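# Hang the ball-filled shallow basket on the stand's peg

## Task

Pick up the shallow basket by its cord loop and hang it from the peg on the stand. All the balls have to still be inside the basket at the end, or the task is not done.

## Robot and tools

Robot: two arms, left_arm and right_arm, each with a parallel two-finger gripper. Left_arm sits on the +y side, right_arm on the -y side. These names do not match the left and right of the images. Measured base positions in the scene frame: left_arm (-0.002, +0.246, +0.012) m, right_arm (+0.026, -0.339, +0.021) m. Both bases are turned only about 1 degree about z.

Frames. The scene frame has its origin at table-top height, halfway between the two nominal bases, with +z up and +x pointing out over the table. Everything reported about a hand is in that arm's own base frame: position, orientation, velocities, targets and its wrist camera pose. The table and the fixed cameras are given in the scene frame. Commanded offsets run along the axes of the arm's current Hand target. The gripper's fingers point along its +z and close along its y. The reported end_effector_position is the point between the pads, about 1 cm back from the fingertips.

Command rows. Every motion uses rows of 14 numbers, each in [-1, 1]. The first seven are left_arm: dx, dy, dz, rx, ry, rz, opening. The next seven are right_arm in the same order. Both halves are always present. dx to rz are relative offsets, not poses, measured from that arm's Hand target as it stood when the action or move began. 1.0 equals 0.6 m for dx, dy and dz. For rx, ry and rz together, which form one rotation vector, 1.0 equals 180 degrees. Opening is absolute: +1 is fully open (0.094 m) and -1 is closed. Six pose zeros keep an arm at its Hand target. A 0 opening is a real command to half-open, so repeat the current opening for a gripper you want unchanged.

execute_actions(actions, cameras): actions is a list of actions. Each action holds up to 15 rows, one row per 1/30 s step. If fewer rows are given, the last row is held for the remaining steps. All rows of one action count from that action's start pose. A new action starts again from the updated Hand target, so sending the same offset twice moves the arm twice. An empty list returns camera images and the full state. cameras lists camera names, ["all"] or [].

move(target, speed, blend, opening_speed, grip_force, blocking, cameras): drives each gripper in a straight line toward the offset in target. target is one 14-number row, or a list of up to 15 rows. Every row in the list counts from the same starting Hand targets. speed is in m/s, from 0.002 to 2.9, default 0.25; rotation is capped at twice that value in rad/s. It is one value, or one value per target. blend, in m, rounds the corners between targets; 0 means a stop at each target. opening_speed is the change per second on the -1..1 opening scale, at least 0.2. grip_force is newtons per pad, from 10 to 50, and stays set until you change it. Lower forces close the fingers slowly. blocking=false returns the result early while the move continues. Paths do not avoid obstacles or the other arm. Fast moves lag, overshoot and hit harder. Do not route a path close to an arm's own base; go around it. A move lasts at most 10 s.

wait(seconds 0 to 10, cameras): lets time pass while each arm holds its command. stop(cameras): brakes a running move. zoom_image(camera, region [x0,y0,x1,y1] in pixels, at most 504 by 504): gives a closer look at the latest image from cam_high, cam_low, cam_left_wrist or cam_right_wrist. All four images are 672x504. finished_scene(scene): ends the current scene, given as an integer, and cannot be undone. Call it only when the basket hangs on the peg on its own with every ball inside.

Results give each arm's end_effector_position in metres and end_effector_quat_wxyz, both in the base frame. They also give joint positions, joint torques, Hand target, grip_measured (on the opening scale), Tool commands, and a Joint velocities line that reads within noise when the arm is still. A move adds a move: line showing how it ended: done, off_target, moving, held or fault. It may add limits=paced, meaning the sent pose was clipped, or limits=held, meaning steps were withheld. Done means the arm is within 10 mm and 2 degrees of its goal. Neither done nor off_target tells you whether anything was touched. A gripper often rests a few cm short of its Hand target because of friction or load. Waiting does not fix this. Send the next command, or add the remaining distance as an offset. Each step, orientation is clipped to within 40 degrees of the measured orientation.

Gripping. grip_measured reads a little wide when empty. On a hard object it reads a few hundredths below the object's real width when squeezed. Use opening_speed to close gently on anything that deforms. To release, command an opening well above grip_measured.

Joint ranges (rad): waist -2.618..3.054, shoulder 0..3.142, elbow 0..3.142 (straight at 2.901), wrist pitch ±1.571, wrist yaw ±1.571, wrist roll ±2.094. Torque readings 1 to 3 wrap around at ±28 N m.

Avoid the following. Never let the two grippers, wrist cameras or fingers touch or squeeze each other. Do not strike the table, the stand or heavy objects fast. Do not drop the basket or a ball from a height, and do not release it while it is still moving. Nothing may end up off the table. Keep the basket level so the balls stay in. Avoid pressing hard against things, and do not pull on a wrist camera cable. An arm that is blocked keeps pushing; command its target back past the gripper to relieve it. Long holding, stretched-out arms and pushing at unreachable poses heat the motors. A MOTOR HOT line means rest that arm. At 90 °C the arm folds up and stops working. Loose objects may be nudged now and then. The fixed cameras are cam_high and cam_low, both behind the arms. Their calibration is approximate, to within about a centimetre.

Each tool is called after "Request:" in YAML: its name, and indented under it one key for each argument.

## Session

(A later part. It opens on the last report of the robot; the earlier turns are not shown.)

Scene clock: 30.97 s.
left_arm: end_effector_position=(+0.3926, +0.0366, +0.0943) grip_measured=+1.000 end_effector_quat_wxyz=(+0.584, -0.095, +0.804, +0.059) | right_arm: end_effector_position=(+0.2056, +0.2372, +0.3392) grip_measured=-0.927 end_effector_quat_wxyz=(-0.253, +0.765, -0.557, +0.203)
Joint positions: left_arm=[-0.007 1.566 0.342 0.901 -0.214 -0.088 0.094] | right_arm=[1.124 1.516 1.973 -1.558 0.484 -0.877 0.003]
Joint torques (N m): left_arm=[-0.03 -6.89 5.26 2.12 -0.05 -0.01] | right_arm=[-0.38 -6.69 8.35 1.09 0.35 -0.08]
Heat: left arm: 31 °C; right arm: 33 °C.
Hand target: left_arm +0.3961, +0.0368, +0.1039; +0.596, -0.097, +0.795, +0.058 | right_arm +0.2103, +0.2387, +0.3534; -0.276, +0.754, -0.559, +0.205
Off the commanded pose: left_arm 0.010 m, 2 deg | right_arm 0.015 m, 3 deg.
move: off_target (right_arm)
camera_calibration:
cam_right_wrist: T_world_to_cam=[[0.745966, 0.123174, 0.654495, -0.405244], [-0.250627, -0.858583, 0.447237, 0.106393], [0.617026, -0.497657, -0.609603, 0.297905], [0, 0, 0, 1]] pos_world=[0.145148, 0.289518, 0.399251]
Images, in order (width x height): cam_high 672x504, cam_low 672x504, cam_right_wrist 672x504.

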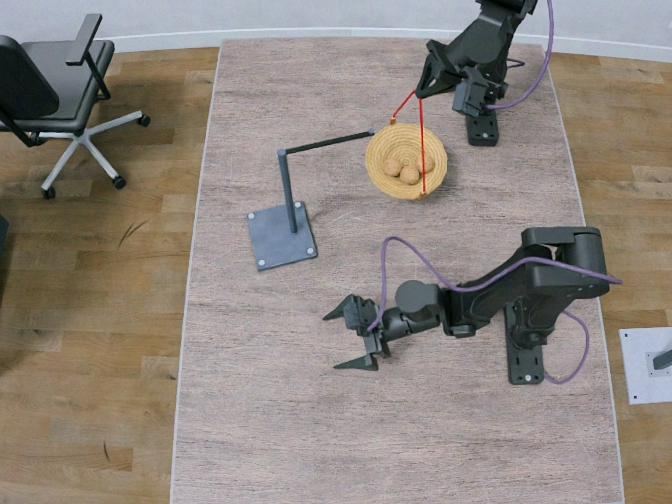

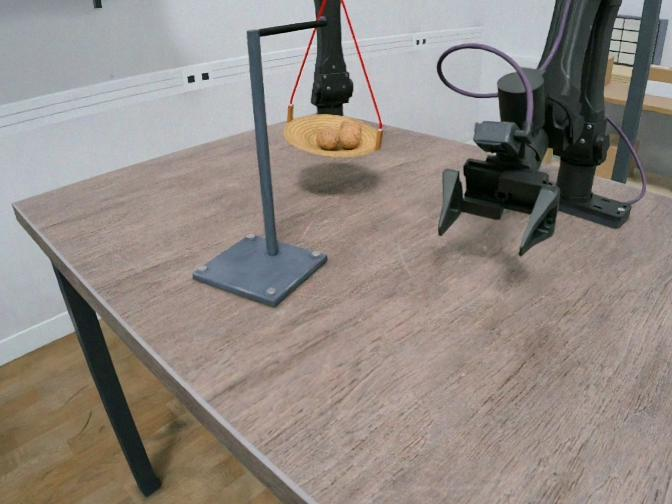

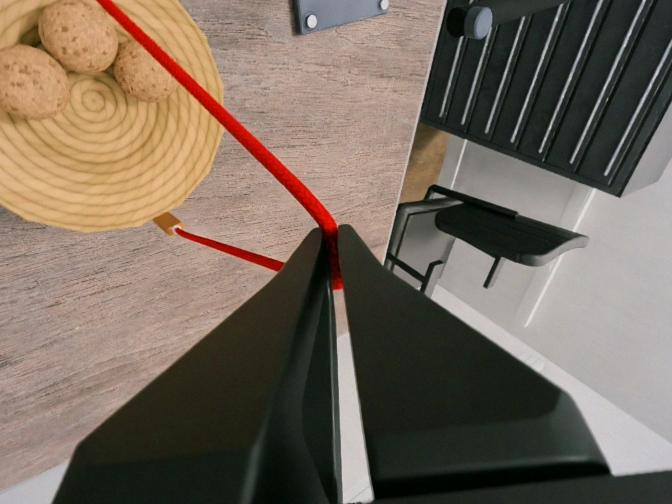

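Request:
move:
  target: [0,0,0,0,0,0,1,-0.043,-0.1045,0.044,0,0,0,-1]
  speed: 0.05
  cameras: ["cam_low","cam_high","cam_right_wrist"]

Request:
zoom_image:
  camera: "cam_high"
  region: [260, 70, 480, 260]

Request:
zoom_image:
  camera: "cam_low"
  region: [230, 0, 410, 180]

Scene clock: 33.73 s.
left_arm: end_effector_position=(+0.3926, +0.0366, +0.0943) grip_measured=+1.000 end_effector_quat_wxyz=(+0.584, -0.095, +0.804, +0.059) | right_arm: end_effector_position=(+0.2605, +0.2814, +0.3591) grip_measured=-0.927 end_effector_quat_wxyz=(-0.270, +0.762, -0.552, +0.205)
Joint positions: left_arm=[-0.007 1.566 0.342 0.901 -0.214 -0.088 0.094] | right_arm=[1.022 1.794 2.358 -1.582 0.437 -0.992 0.003]
Joint torques (N m): left_arm=[-0.03 -6.89 5.27 2.12 -0.05 -0.01] | right_arm=[-0.57 -9.63 7.66 1.19 0.25 -0.08]
Heat: left arm: 31 °C; right arm: 33 °C.
Hand target: left_arm +0.3961, +0.0368, +0.1039; +0.596, -0.097, +0.795, +0.058 | right_arm +0.2649, +0.2822, +0.3738; -0.276, +0.754, -0.559, +0.205
Off the commanded pose: left_arm 0.010 m, 2 deg | right_arm 0.015 m, 1 deg.
joint read past its limit (right arm) — joint 4 (wrist pitch), lower limit.
joint sent to its limit (right arm) — joint 4 (wrist pitch), lower limit. The joint targets still meet the commanded pose.
move: off_target (right_arm)
camera_calibration:
cam_right_wrist: T_world_to_cam=[[0.72845, 0.115329, 0.675322, -0.465431], [-0.251804, -0.871663, 0.420473, 0.162846], [0.637146, -0.476343, -0.605923, 0.285665], [0, 0, 0, 1]] pos_world=[0.198039, 0.331699, 0.418934]
Images, in order (width x height): cam_high 672x504, cam_low 672x504, cam_right_wrist 672x504.

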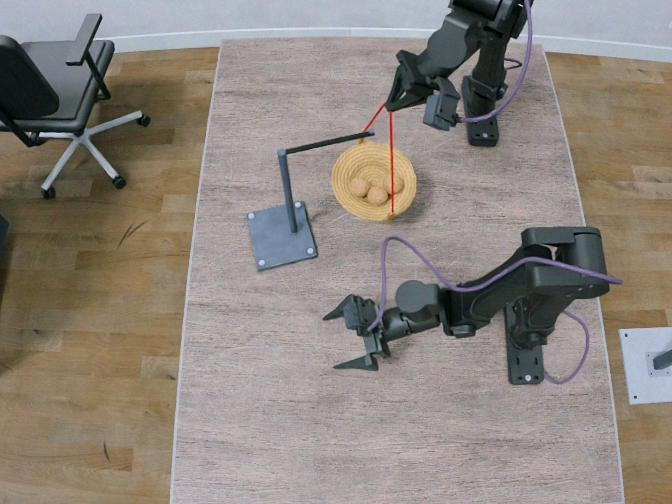

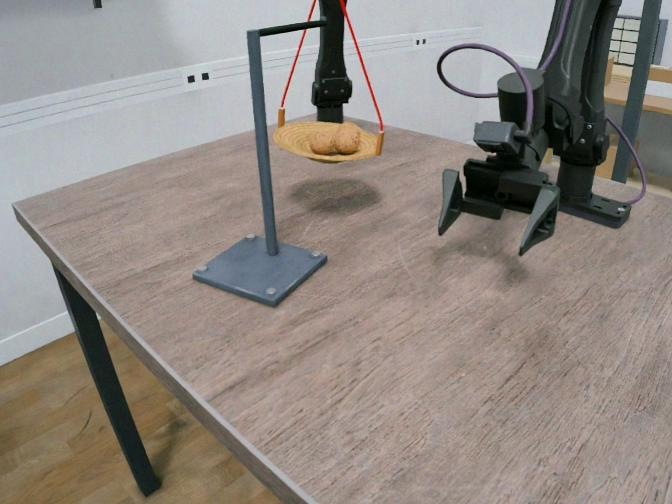

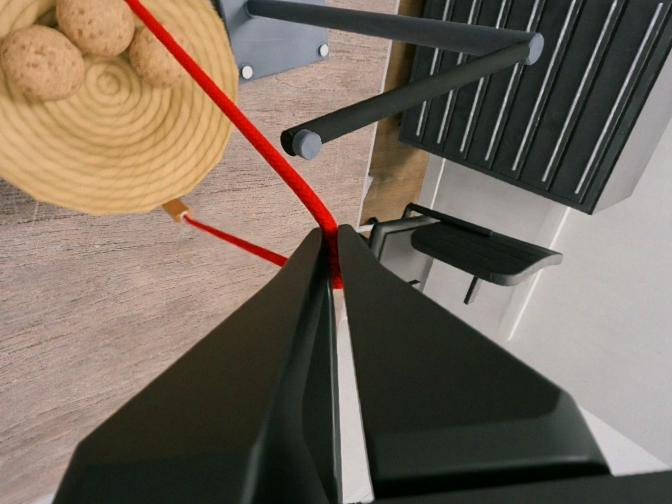

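Scaled by 2.291.

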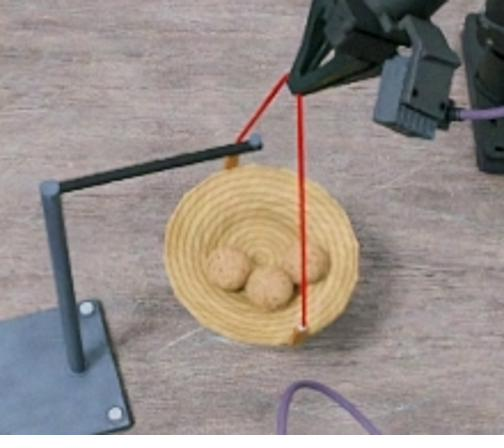

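Scaled by 2.800.

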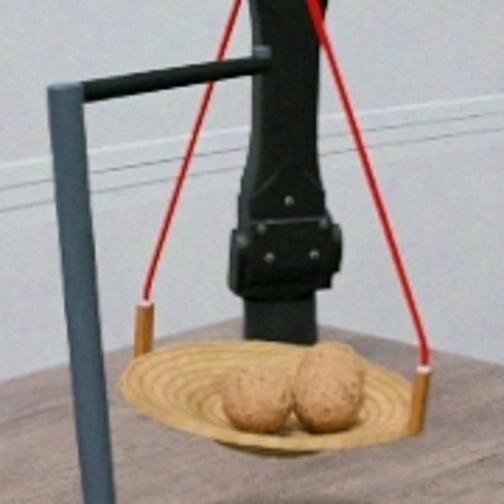

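Request:
move:
  target: [0,0,0,0,0,0,1,0,-0.096,0.094,0,0,0,-1]
  speed: 0.04
  cameras: ["cam_low","cam_high","cam_right_wrist"]

Request:
zoom_image:
  camera: "cam_high"
  region: [260, 70, 480, 260]

Request:
zoom_image:
  camera: "cam_low"
  region: [230, 0, 410, 180]

Scene clock: 37.10 s.
left_arm: end_effector_position=(+0.3926, +0.0366, +0.0943) grip_measured=+1.000 end_effector_quat_wxyz=(+0.584, -0.095, +0.804, +0.059) | right_arm: end_effector_position=(+0.3377, +0.3041, +0.3536) grip_measured=-0.927 end_effector_quat_wxyz=(-0.284, +0.757, -0.549, +0.209)
Joint positions: left_arm=[-0.007 1.566 0.342 0.901 -0.214 -0.088 0.094] | right_arm=[0.871 2.084 2.74 -1.586 0.36 -1.136 0.003]
Joint torques (N m): left_arm=[-0.03 -6.89 5.26 2.13 -0.05 -0.01] | right_arm=[-0.2 -12.07 7.46 1.4 0.11 -0.13]
Heat: left arm: 31 °C; right arm: 33 °C.
Hand target: left_arm +0.3961, +0.0368, +0.1039; +0.596, -0.097, +0.795, +0.058 | right_arm +0.3418, +0.3054, +0.3679; -0.276, +0.754, -0.560, +0.205
Off the commanded pose: left_arm 0.010 m, 2 deg | right_arm 0.015 m, 2 deg.
joint read past its limit (right arm) — joint 4 (wrist pitch), lower limit.
joint sent to its limit (right arm) — joint 4 (wrist pitch), lower limit. The joint targets are off in orientation, not in position.
move: off_target (right_arm)
camera_calibration:
cam_right_wrist: T_world_to_cam=[[0.710257, 0.104174, 0.696192, -0.51833], [-0.260611, -0.879804, 0.397525, 0.21796], [0.653924, -0.46378, -0.597739, 0.231571], [0, 0, 0, 1]] pos_world=[0.27352, 0.353156, 0.412631]
Images, in order (width x height): cam_high 672x504, cam_low 672x504, cam_right_wrist 672x504.

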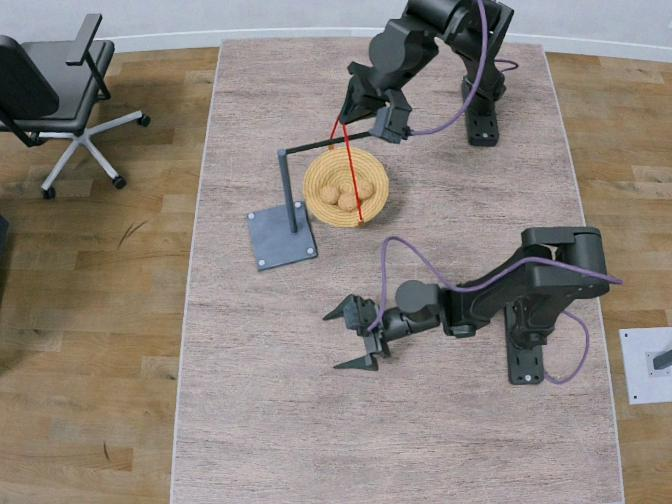

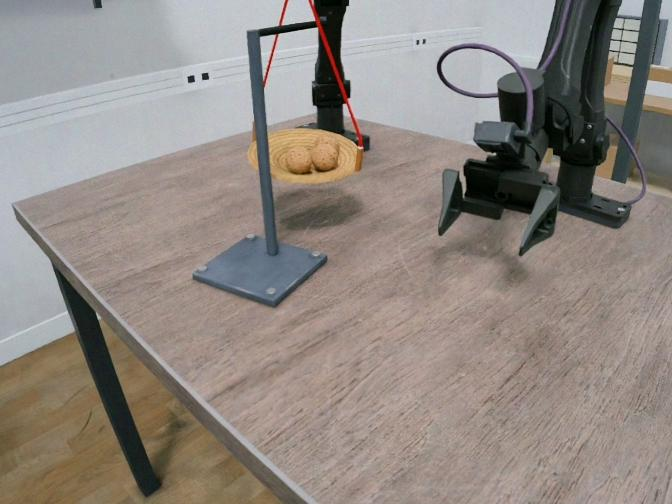

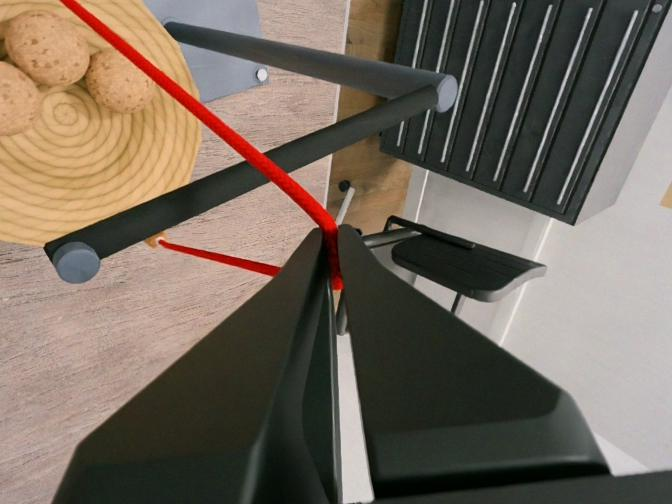

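Scaled by 2.291.

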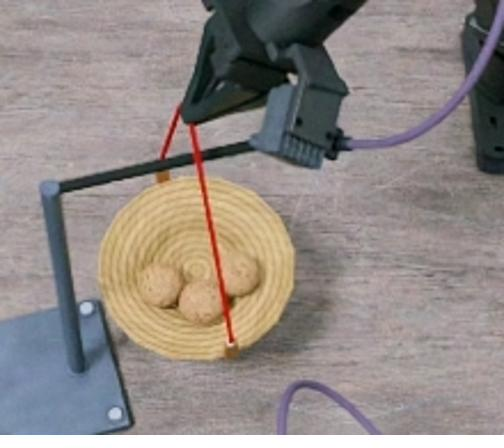

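Scaled by 2.800.

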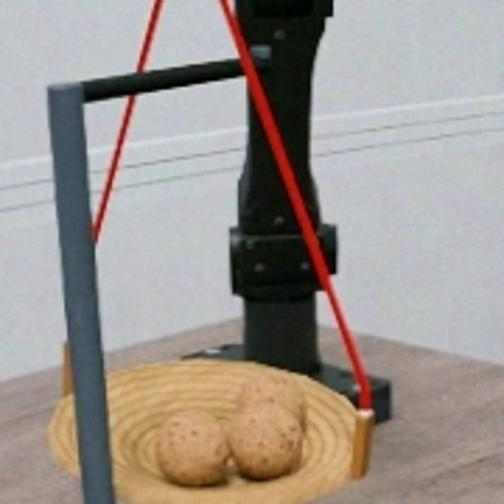

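Request:
move:
  target: [0,0,0,0,0,0,1,0.013,0.025,0.03,0,0,0,-1]
  speed: 0.03
  cameras: ["cam_low","cam_high","cam_right_wrist"]

Request:
zoom_image:
  camera: "cam_low"
  region: [240, 0, 360, 120]

Scene clock: 39.23 s.
left_arm: end_effector_position=(+0.3926, +0.0366, +0.0943) grip_measured=+1.000 end_effector_quat_wxyz=(+0.584, -0.095, +0.804, +0.059) | right_arm: end_effector_position=(+0.3422, +0.3006, +0.3267) grip_measured=-0.927 end_effector_quat_wxyz=(-0.245, +0.768, -0.556, +0.202)
Joint positions: left_arm=[-0.007 1.566 0.342 0.901 -0.214 -0.088 0.094] | right_arm=[0.853 2.084 2.649 -1.578 0.345 -1.136 0.003]
Joint torques (N m): left_arm=[-0.03 -6.89 5.27 2.12 -0.05 -0.01] | right_arm=[-0.44 -15.91 3.96 1.42 0.16 0]
Heat: left arm: 32 °C; right arm: 33 °C.
Hand target: left_arm +0.3961, +0.0368, +0.1039; +0.596, -0.097, +0.795, +0.058 | right_arm +0.3442, +0.2981, +0.3445; -0.276, +0.754, -0.559, +0.205
Off the commanded pose: left_arm 0.010 m, 2 deg | right_arm 0.018 m, 4 deg.
joint read past its limit (right arm) — joint 4 (wrist pitch), lower limit.
move: off_target (right_arm)
camera_calibration:
cam_right_wrist: T_world_to_cam=[[0.753608, 0.133849, 0.643552, -0.508947], [-0.241914, -0.853858, 0.460873, 0.191718], [0.611189, -0.503002, -0.611095, 0.241674], [0, 0, 0, 1]] pos_world=[0.282217, 0.353385, 0.386862]
Images, in order (width x height): cam_high 672x504, cam_low 672x504, cam_right_wrist 672x504.

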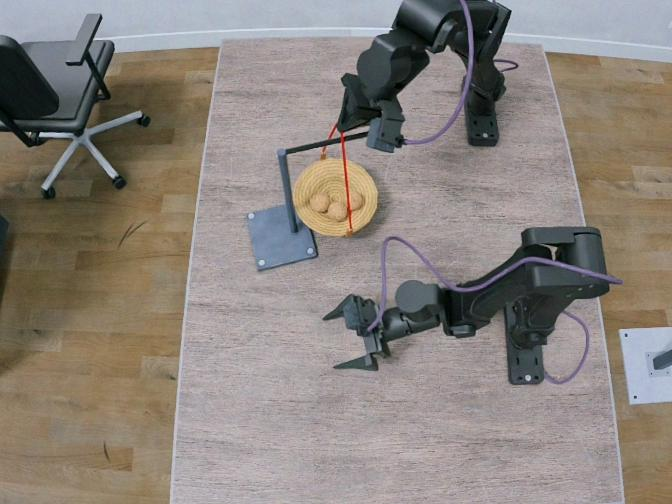

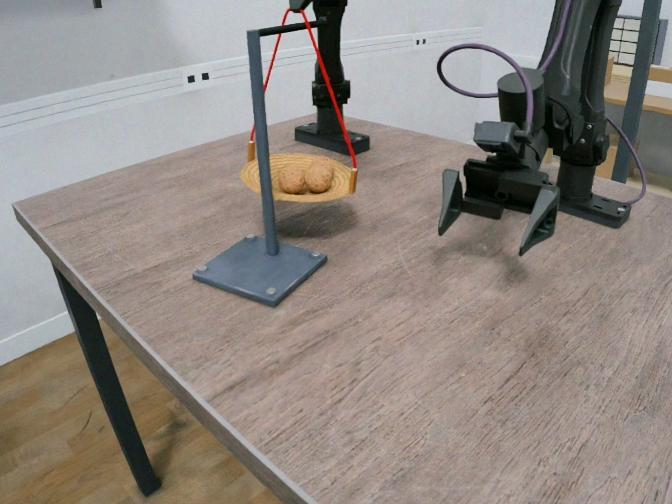

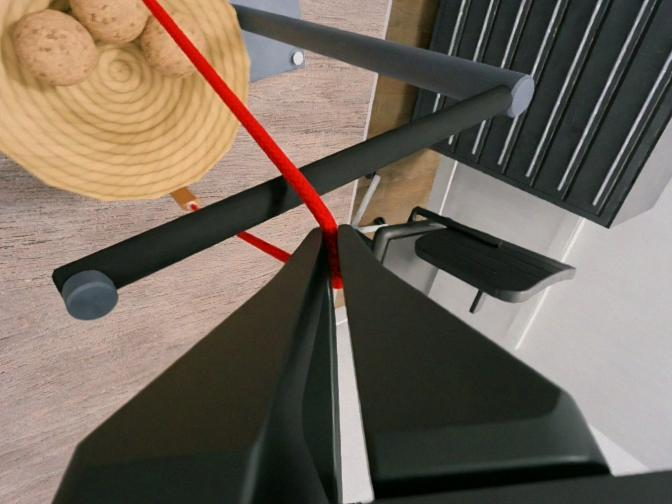

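Scaled by 4.200.

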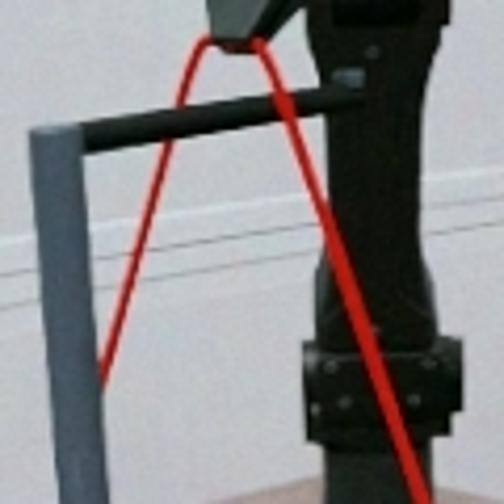

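Request:
move:
  target: [0,0,0,0,0,0,1,0.004,0.013,0.016,0,0,0,-1]
  speed: 0.02
  cameras: ["cam_low","cam_right_wrist"]

Request:
zoom_image:
  camera: "cam_low"
  region: [240, 0, 360, 120]

Scene clock: 40.53 s.
left_arm: end_effector_position=(+0.3926, +0.0366, +0.0943) grip_measured=+1.000 end_effector_quat_wxyz=(+0.584, -0.095, +0.804, +0.059) | right_arm: end_effector_position=(+0.3436, +0.3000, +0.3138) grip_measured=-0.927 end_effector_quat_wxyz=(-0.246, +0.767, -0.557, +0.200)
Joint positions: left_arm=[-0.007 1.566 0.342 0.901 -0.214 -0.088 0.094] | right_arm=[0.848 1.991 2.426 -1.445 0.341 -1.136 0.003]
Joint torques (N m): left_arm=[-0.02 -6.89 5.26 2.13 -0.05 -0.01] | right_arm=[-0.47 -16.28 4.07 1.4 0.18 -0.05]
Heat: left arm: 32 °C; right arm: 33 °C.
Hand target: left_arm +0.3961, +0.0368, +0.1039; +0.596, -0.097, +0.795, +0.058 | right_arm +0.3452, +0.2958, +0.3320; -0.276, +0.754, -0.559, +0.205
Off the commanded pose: left_arm 0.010 m, 2 deg | right_arm 0.019 m, 4 deg.
move: off_target (right_arm)
camera_calibration:
cam_right_wrist: T_world_to_cam=[[0.754167, 0.129109, 0.643866, -0.500495], [-0.243892, -0.855282, 0.457175, 0.199905], [0.609712, -0.50182, -0.613537, 0.233553], [0, 0, 0, 1]] pos_world=[0.283812, 0.352795, 0.374154]
Images, in order (width x height): cam_low 672x504, cam_right_wrist 672x504.

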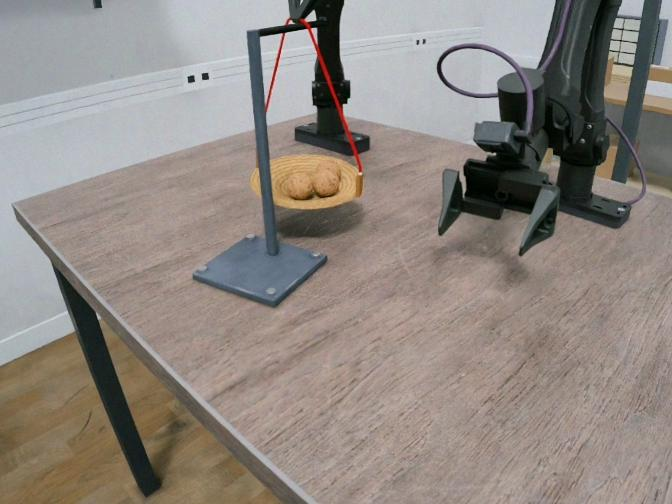

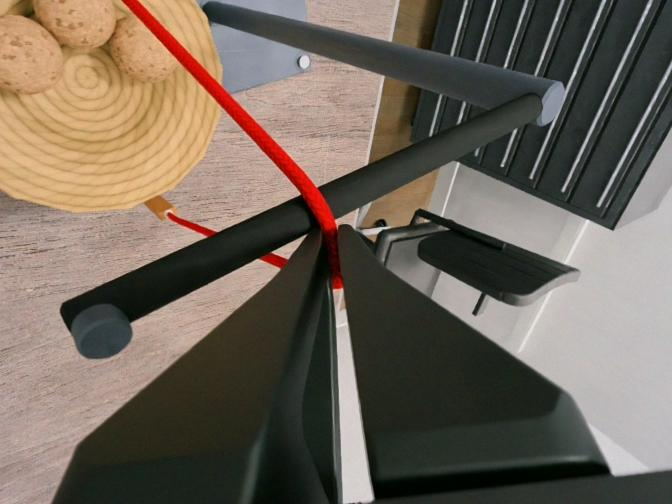

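Scaled by 4.200.

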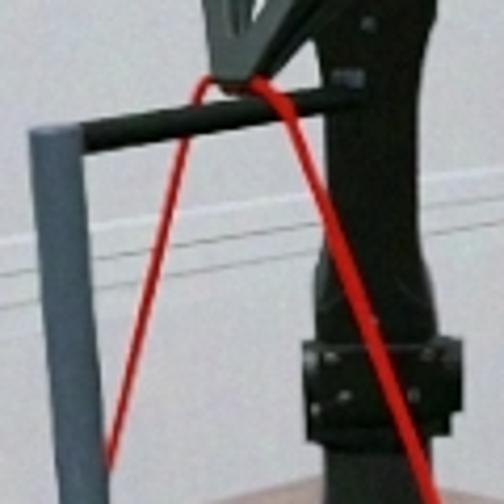

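Request:
move:
  target: [0,0,0,0,0,0,1,-0.01,0.009,0.011,0,0,0,-1]
  speed: 0.02
  cameras: ["cam_low","cam_right_wrist"]

Request:
zoom_image:
  camera: "cam_low"
  region: [240, 0, 360, 120]

Scene clock: 41.73 s.
left_arm: end_effector_position=(+0.3926, +0.0366, +0.0943) grip_measured=+1.000 end_effector_quat_wxyz=(+0.584, -0.095, +0.804, +0.059) | right_arm: end_effector_position=(+0.3446, +0.3000, +0.3130) grip_measured=-0.927 end_effector_quat_wxyz=(-0.254, +0.764, -0.557, +0.203)
Joint positions: left_arm=[-0.007 1.566 0.342 0.901 -0.214 -0.088 0.094] | right_arm=[0.848 1.96 2.363 -1.396 0.346 -1.136 0.003]
Joint torques (N m): left_arm=[-0.03 -6.9 5.27 2.12 -0.05 -0.01] | right_arm=[0.65 -14.5 3.9 1.44 0.25 0.14]
Heat: left arm: 32 °C; right arm: 33 °C.
Hand target: left_arm +0.3961, +0.0368, +0.1039; +0.596, -0.097, +0.795, +0.058 | right_arm +0.3436, +0.3016, +0.3236; -0.276, +0.754, -0.559, +0.205
Off the commanded pose: left_arm 0.010 m, 2 deg | right_arm 0.011 m, 3 deg.
move: off_target (right_arm)
camera_calibration:
cam_right_wrist: T_world_to_cam=[[0.745354, 0.120715, 0.655649, -0.498911], [-0.252342, -0.859211, 0.445061, 0.208393], [0.617066, -0.497176, -0.609955, 0.227371], [0, 0, 0, 1]] pos_world=[0.284149, 0.352323, 0.373049]
Images, in order (width x height): cam_low 672x504, cam_right_wrist 672x504.

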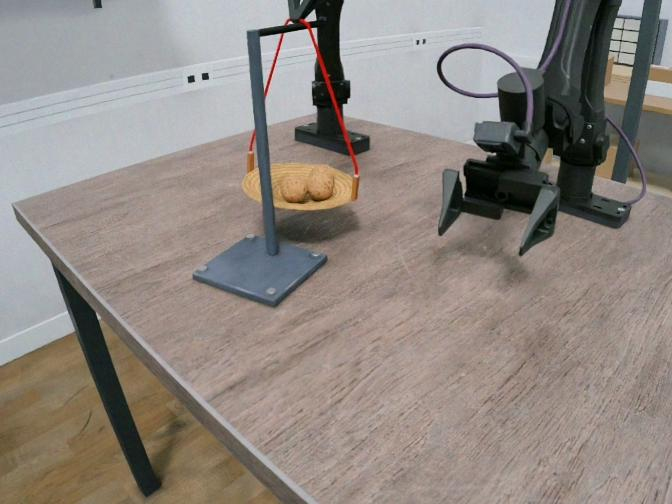

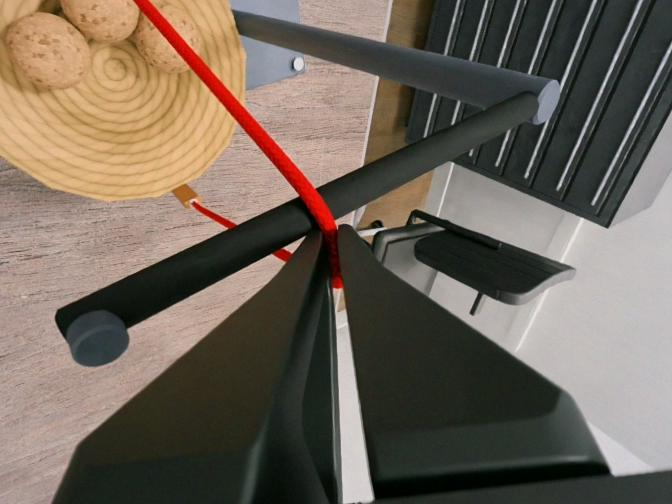

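Scaled by 4.200.

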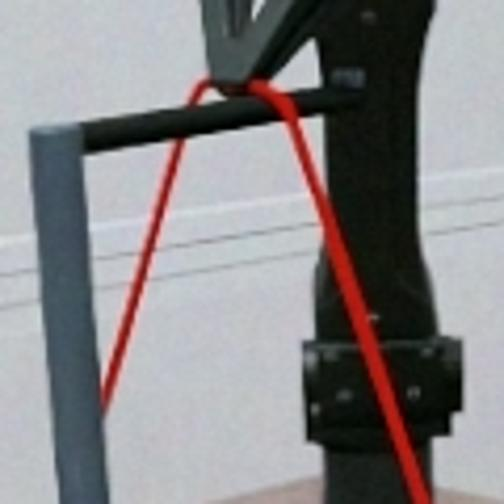

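Request:
move:
  target: [0,0,0,0,0,0,1,-0.01,0.007,0.009,0,0,0,-1]
  speed: 0.02
  cameras: ["cam_low","cam_right_wrist"]

Request:
zoom_image:
  camera: "cam_low"
  region: [240, 0, 360, 120]

Scene clock: 42.73 s.
left_arm: end_effector_position=(+0.3926, +0.0366, +0.0943) grip_measured=+1.000 end_effector_quat_wxyz=(+0.584, -0.095, +0.804, +0.059) | right_arm: end_effector_position=(+0.3438, +0.3016, +0.3124) grip_measured=-0.927 end_effector_quat_wxyz=(-0.258, +0.760, -0.558, +0.211)
Joint positions: left_arm=[-0.007 1.566 0.342 0.901 -0.214 -0.088 0.094] | right_arm=[0.86 1.944 2.325 -1.367 0.366 -1.127 0.003]
Joint torques (N m): left_arm=[-0.03 -6.89 5.26 2.12 -0.05 -0.01] | right_arm=[0.59 -13.48 3.58 1.48 0.1 0.12]
Heat: left arm: 32 °C; right arm: 32 °C.
Hand target: left_arm +0.3961, +0.0368, +0.1039; +0.596, -0.097, +0.795, +0.058 | right_arm +0.3422, +0.3074, +0.3167; -0.276, +0.754, -0.559, +0.205
Off the commanded pose: left_arm 0.010 m, 2 deg | right_arm 0.007 m, 2 deg.
move: done
camera_calibration:
cam_right_wrist: T_world_to_cam=[[0.735215, 0.115932, 0.667846, -0.497004], [-0.265454, -0.857324, 0.441055, 0.215052], [0.623693, -0.501553, -0.599543, 0.224158], [0, 0, 0, 1]] pos_world=[0.282685, 0.354415, 0.371465]
Images, in order (width x height): cam_low 672x504, cam_right_wrist 672x504.

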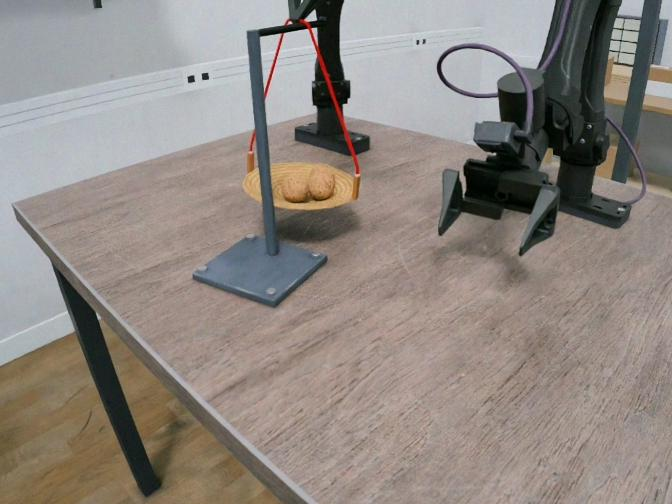

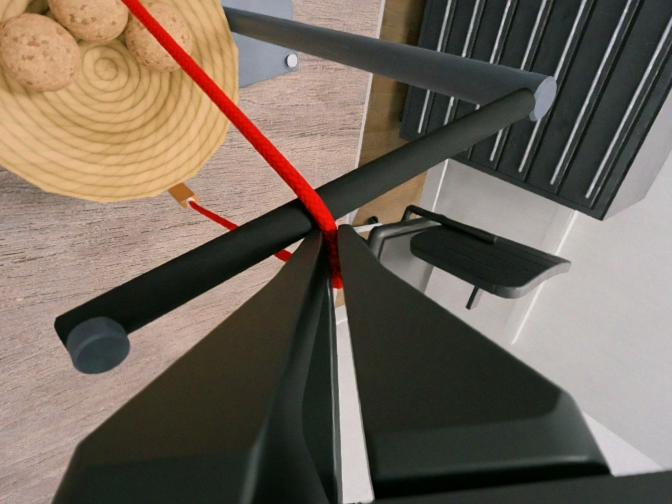

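Scaled by 4.200.

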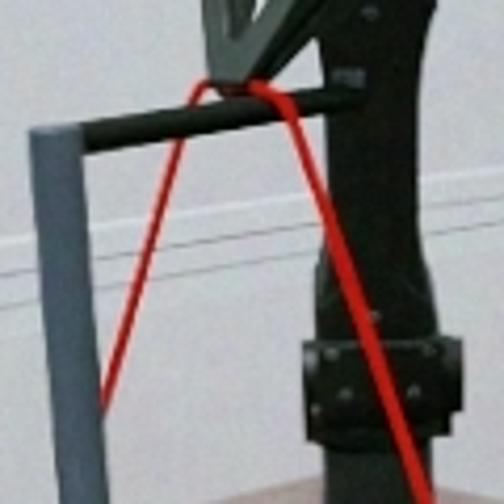

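Request:
move:
  target: [0,0,0,0,0,0,1,0,0,0,0,0,0,-0.8]
  opening_speed: 0.2
  cameras: ["cam_low","cam_right_wrist"]

Request:
zoom_image:
  camera: "cam_low"
  region: [240, 0, 360, 120]

Scene clock: 44.07 s.
left_arm: end_effector_position=(+0.3926, +0.0366, +0.0943) grip_measured=+1.000 end_effector_quat_wxyz=(+0.584, -0.095, +0.804, +0.059) | right_arm: end_effector_position=(+0.3450, +0.3025, +0.3135) grip_measured=-0.801 end_effector_quat_wxyz=(-0.261, +0.759, -0.558, +0.212)
Joint positions: left_arm=[-0.007 1.566 0.342 0.901 -0.214 -0.088 0.094] | right_arm=[0.86 1.944 2.325 -1.36 0.368 -1.127 0.009]
Joint torques (N m): left_arm=[-0.03 -6.89 5.27 2.12 -0.05 -0.01] | right_arm=[0.98 -13.37 3.59 1.44 0.03 0.07]
Heat: left arm: 32 °C; right arm: 32 °C.
Hand target: left_arm +0.3961, +0.0368, +0.1039; +0.596, -0.097, +0.795, +0.058 | right_arm +0.3422, +0.3074, +0.3167; -0.276, +0.754, -0.559, +0.205
Off the commanded pose: left_arm 0.010 m, 2 deg | right_arm 0.006 m, 2 deg.
move: done
camera_calibration:
cam_right_wrist: T_world_to_cam=[[0.731236, 0.111568, 0.672939, -0.497634], [-0.269356, -0.859133, 0.435129, 0.219338], [0.626691, -0.499442, -0.598178, 0.222385], [0, 0, 0, 1]] pos_world=[0.283601, 0.355029, 0.372462]
Images, in order (width x height): cam_low 672x504, cam_right_wrist 672x504.

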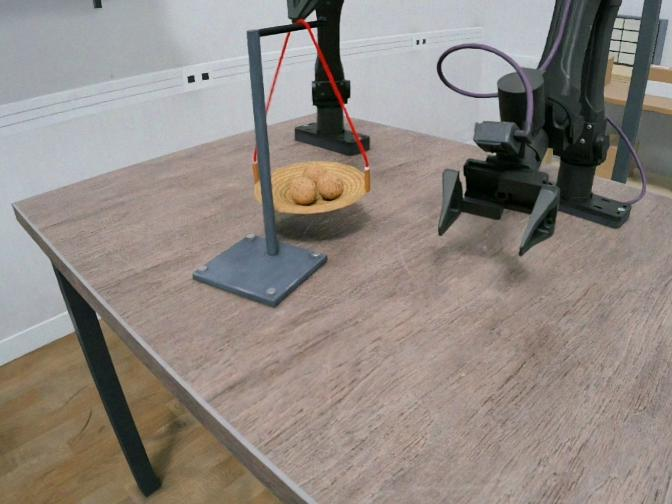

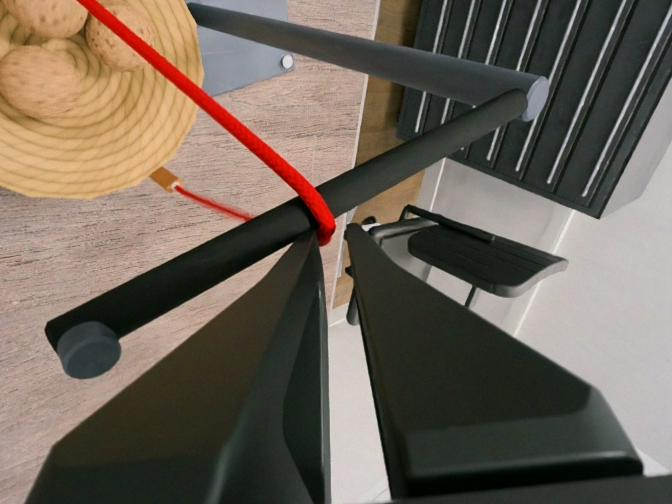

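Scaled by 4.200.

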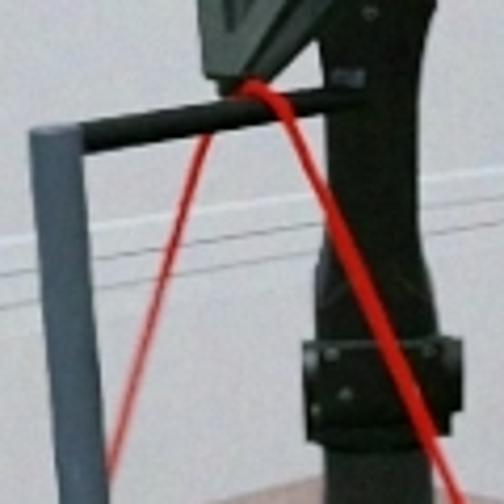

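Resting on the peg. Retreat along the fingers after it settles.

Request:
move:
  target: [0,0,0,0,0,0,1,0,0,-0.1,0,0,0,-0.7]
  speed: 0.04
  cameras: ["cam_low","cam_right_wrist"]

Scene clock: 46.10 s.
left_arm: end_effector_position=(+0.3926, +0.0366, +0.0943) grip_measured=+1.000 end_effector_quat_wxyz=(+0.584, -0.095, +0.804, +0.059) | right_arm: end_effector_position=(+0.3067, +0.2977, +0.3533) grip_measured=-0.701 end_effector_quat_wxyz=(-0.275, +0.761, -0.551, +0.205)
Joint positions: left_arm=[-0.007 1.566 0.342 0.901 -0.214 -0.088 0.094] | right_arm=[0.928 1.951 2.538 -1.56 0.386 -1.08 0.014]
Joint torques (N m): left_arm=[-0.02 -6.89 5.27 2.13 -0.05 -0.01] | right_arm=[0.42 -11.49 6.46 1.06 0.25 0.1]
Heat: left arm: 32 °C; right arm: 33 °C.
Hand target: left_arm +0.3961, +0.0368, +0.1039; +0.596, -0.097, +0.795, +0.058 | right_arm +0.3050, +0.2962, +0.3626; -0.276, +0.754, -0.559, +0.205
Off the commanded pose: left_arm 0.010 m, 2 deg | right_arm 0.009 m, 1 deg.
joint sent to its limit (right arm) — joint 4 (wrist pitch), lower limit. The joint targets still meet the commanded pose.
move: done
camera_calibration:
cam_right_wrist: T_world_to_cam=[[0.724263, 0.111542, 0.680442, -0.496407], [-0.2529, -0.875085, 0.412636, 0.195199], [0.64147, -0.470941, -0.605583, 0.257434], [0, 0, 0, 1]] pos_world=[0.243759, 0.347422, 0.413128]
Images, in order (width x height): cam_low 672x504, cam_right_wrist 672x504.

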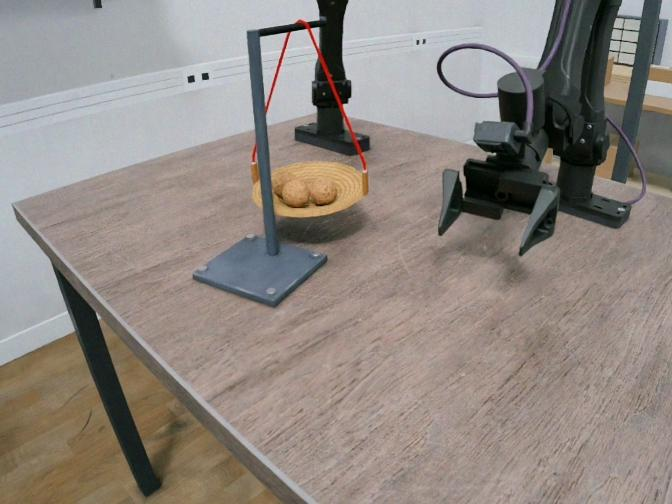

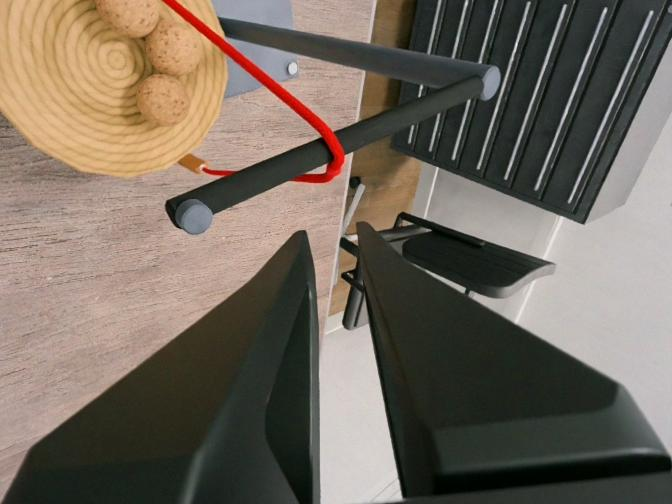

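Request:
move:
  target: [0,0,0,0,0,0,1,0,-0.03,-0.09,0,0,0,-0.7]
  speed: 0.12
  cameras: ["cam_low","cam_high"]

Scene clock: 47.30 s.
left_arm: end_effector_position=(+0.3926, +0.0366, +0.0943) grip_measured=+1.000 end_effector_quat_wxyz=(+0.584, -0.095, +0.804, +0.059) | right_arm: end_effector_position=(+0.2891, +0.2957, +0.4000) grip_measured=-0.701 end_effector_quat_wxyz=(-0.337, +0.745, -0.534, +0.215)
Joint positions: left_arm=[-0.007 1.566 0.342 0.901 -0.214 -0.088 0.094] | right_arm=[0.973 1.904 2.625 -1.563 0.421 -1.087 0.014]
Joint torques (N m): left_arm=[-0.03 -6.89 5.26 2.12 -0.05 -0.01] | right_arm=[0.58 -11.9 6.05 1.29 0.32 -0.02]
Heat: left arm: 32 °C; right arm: 33 °C.
Hand target: left_arm +0.3961, +0.0368, +0.1039; +0.596, -0.097, +0.795, +0.058 | right_arm +0.2848, +0.2901, +0.4154; -0.276, +0.754, -0.560, +0.205
Off the commanded pose: left_arm 0.010 m, 2 deg | right_arm 0.017 m, 8 deg.
joint sent to its limit (right arm) — joint 4 (wrist pitch), lower limit. The joint targets are off in orientation, not in position.
move: off_target (right_arm)
Images, in order (width x height): cam_high 672x504, cam_low 672x504.

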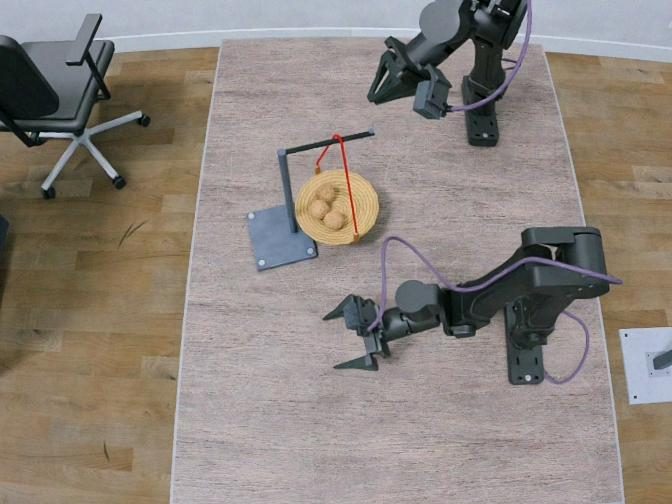

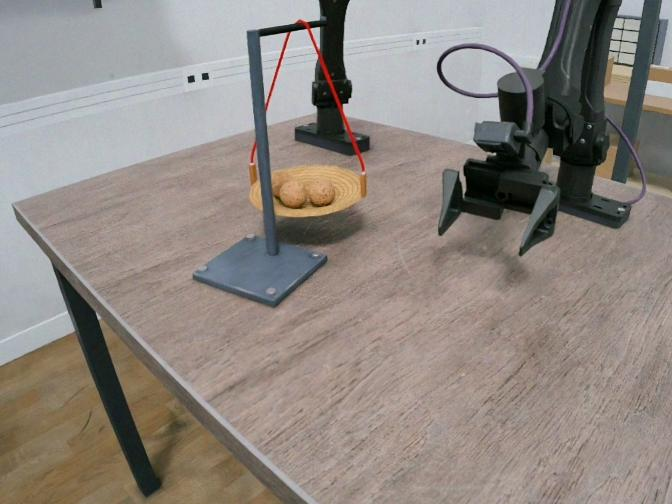

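Request:
finished_scene:
  scene: 3

The scene is finished: the task was done.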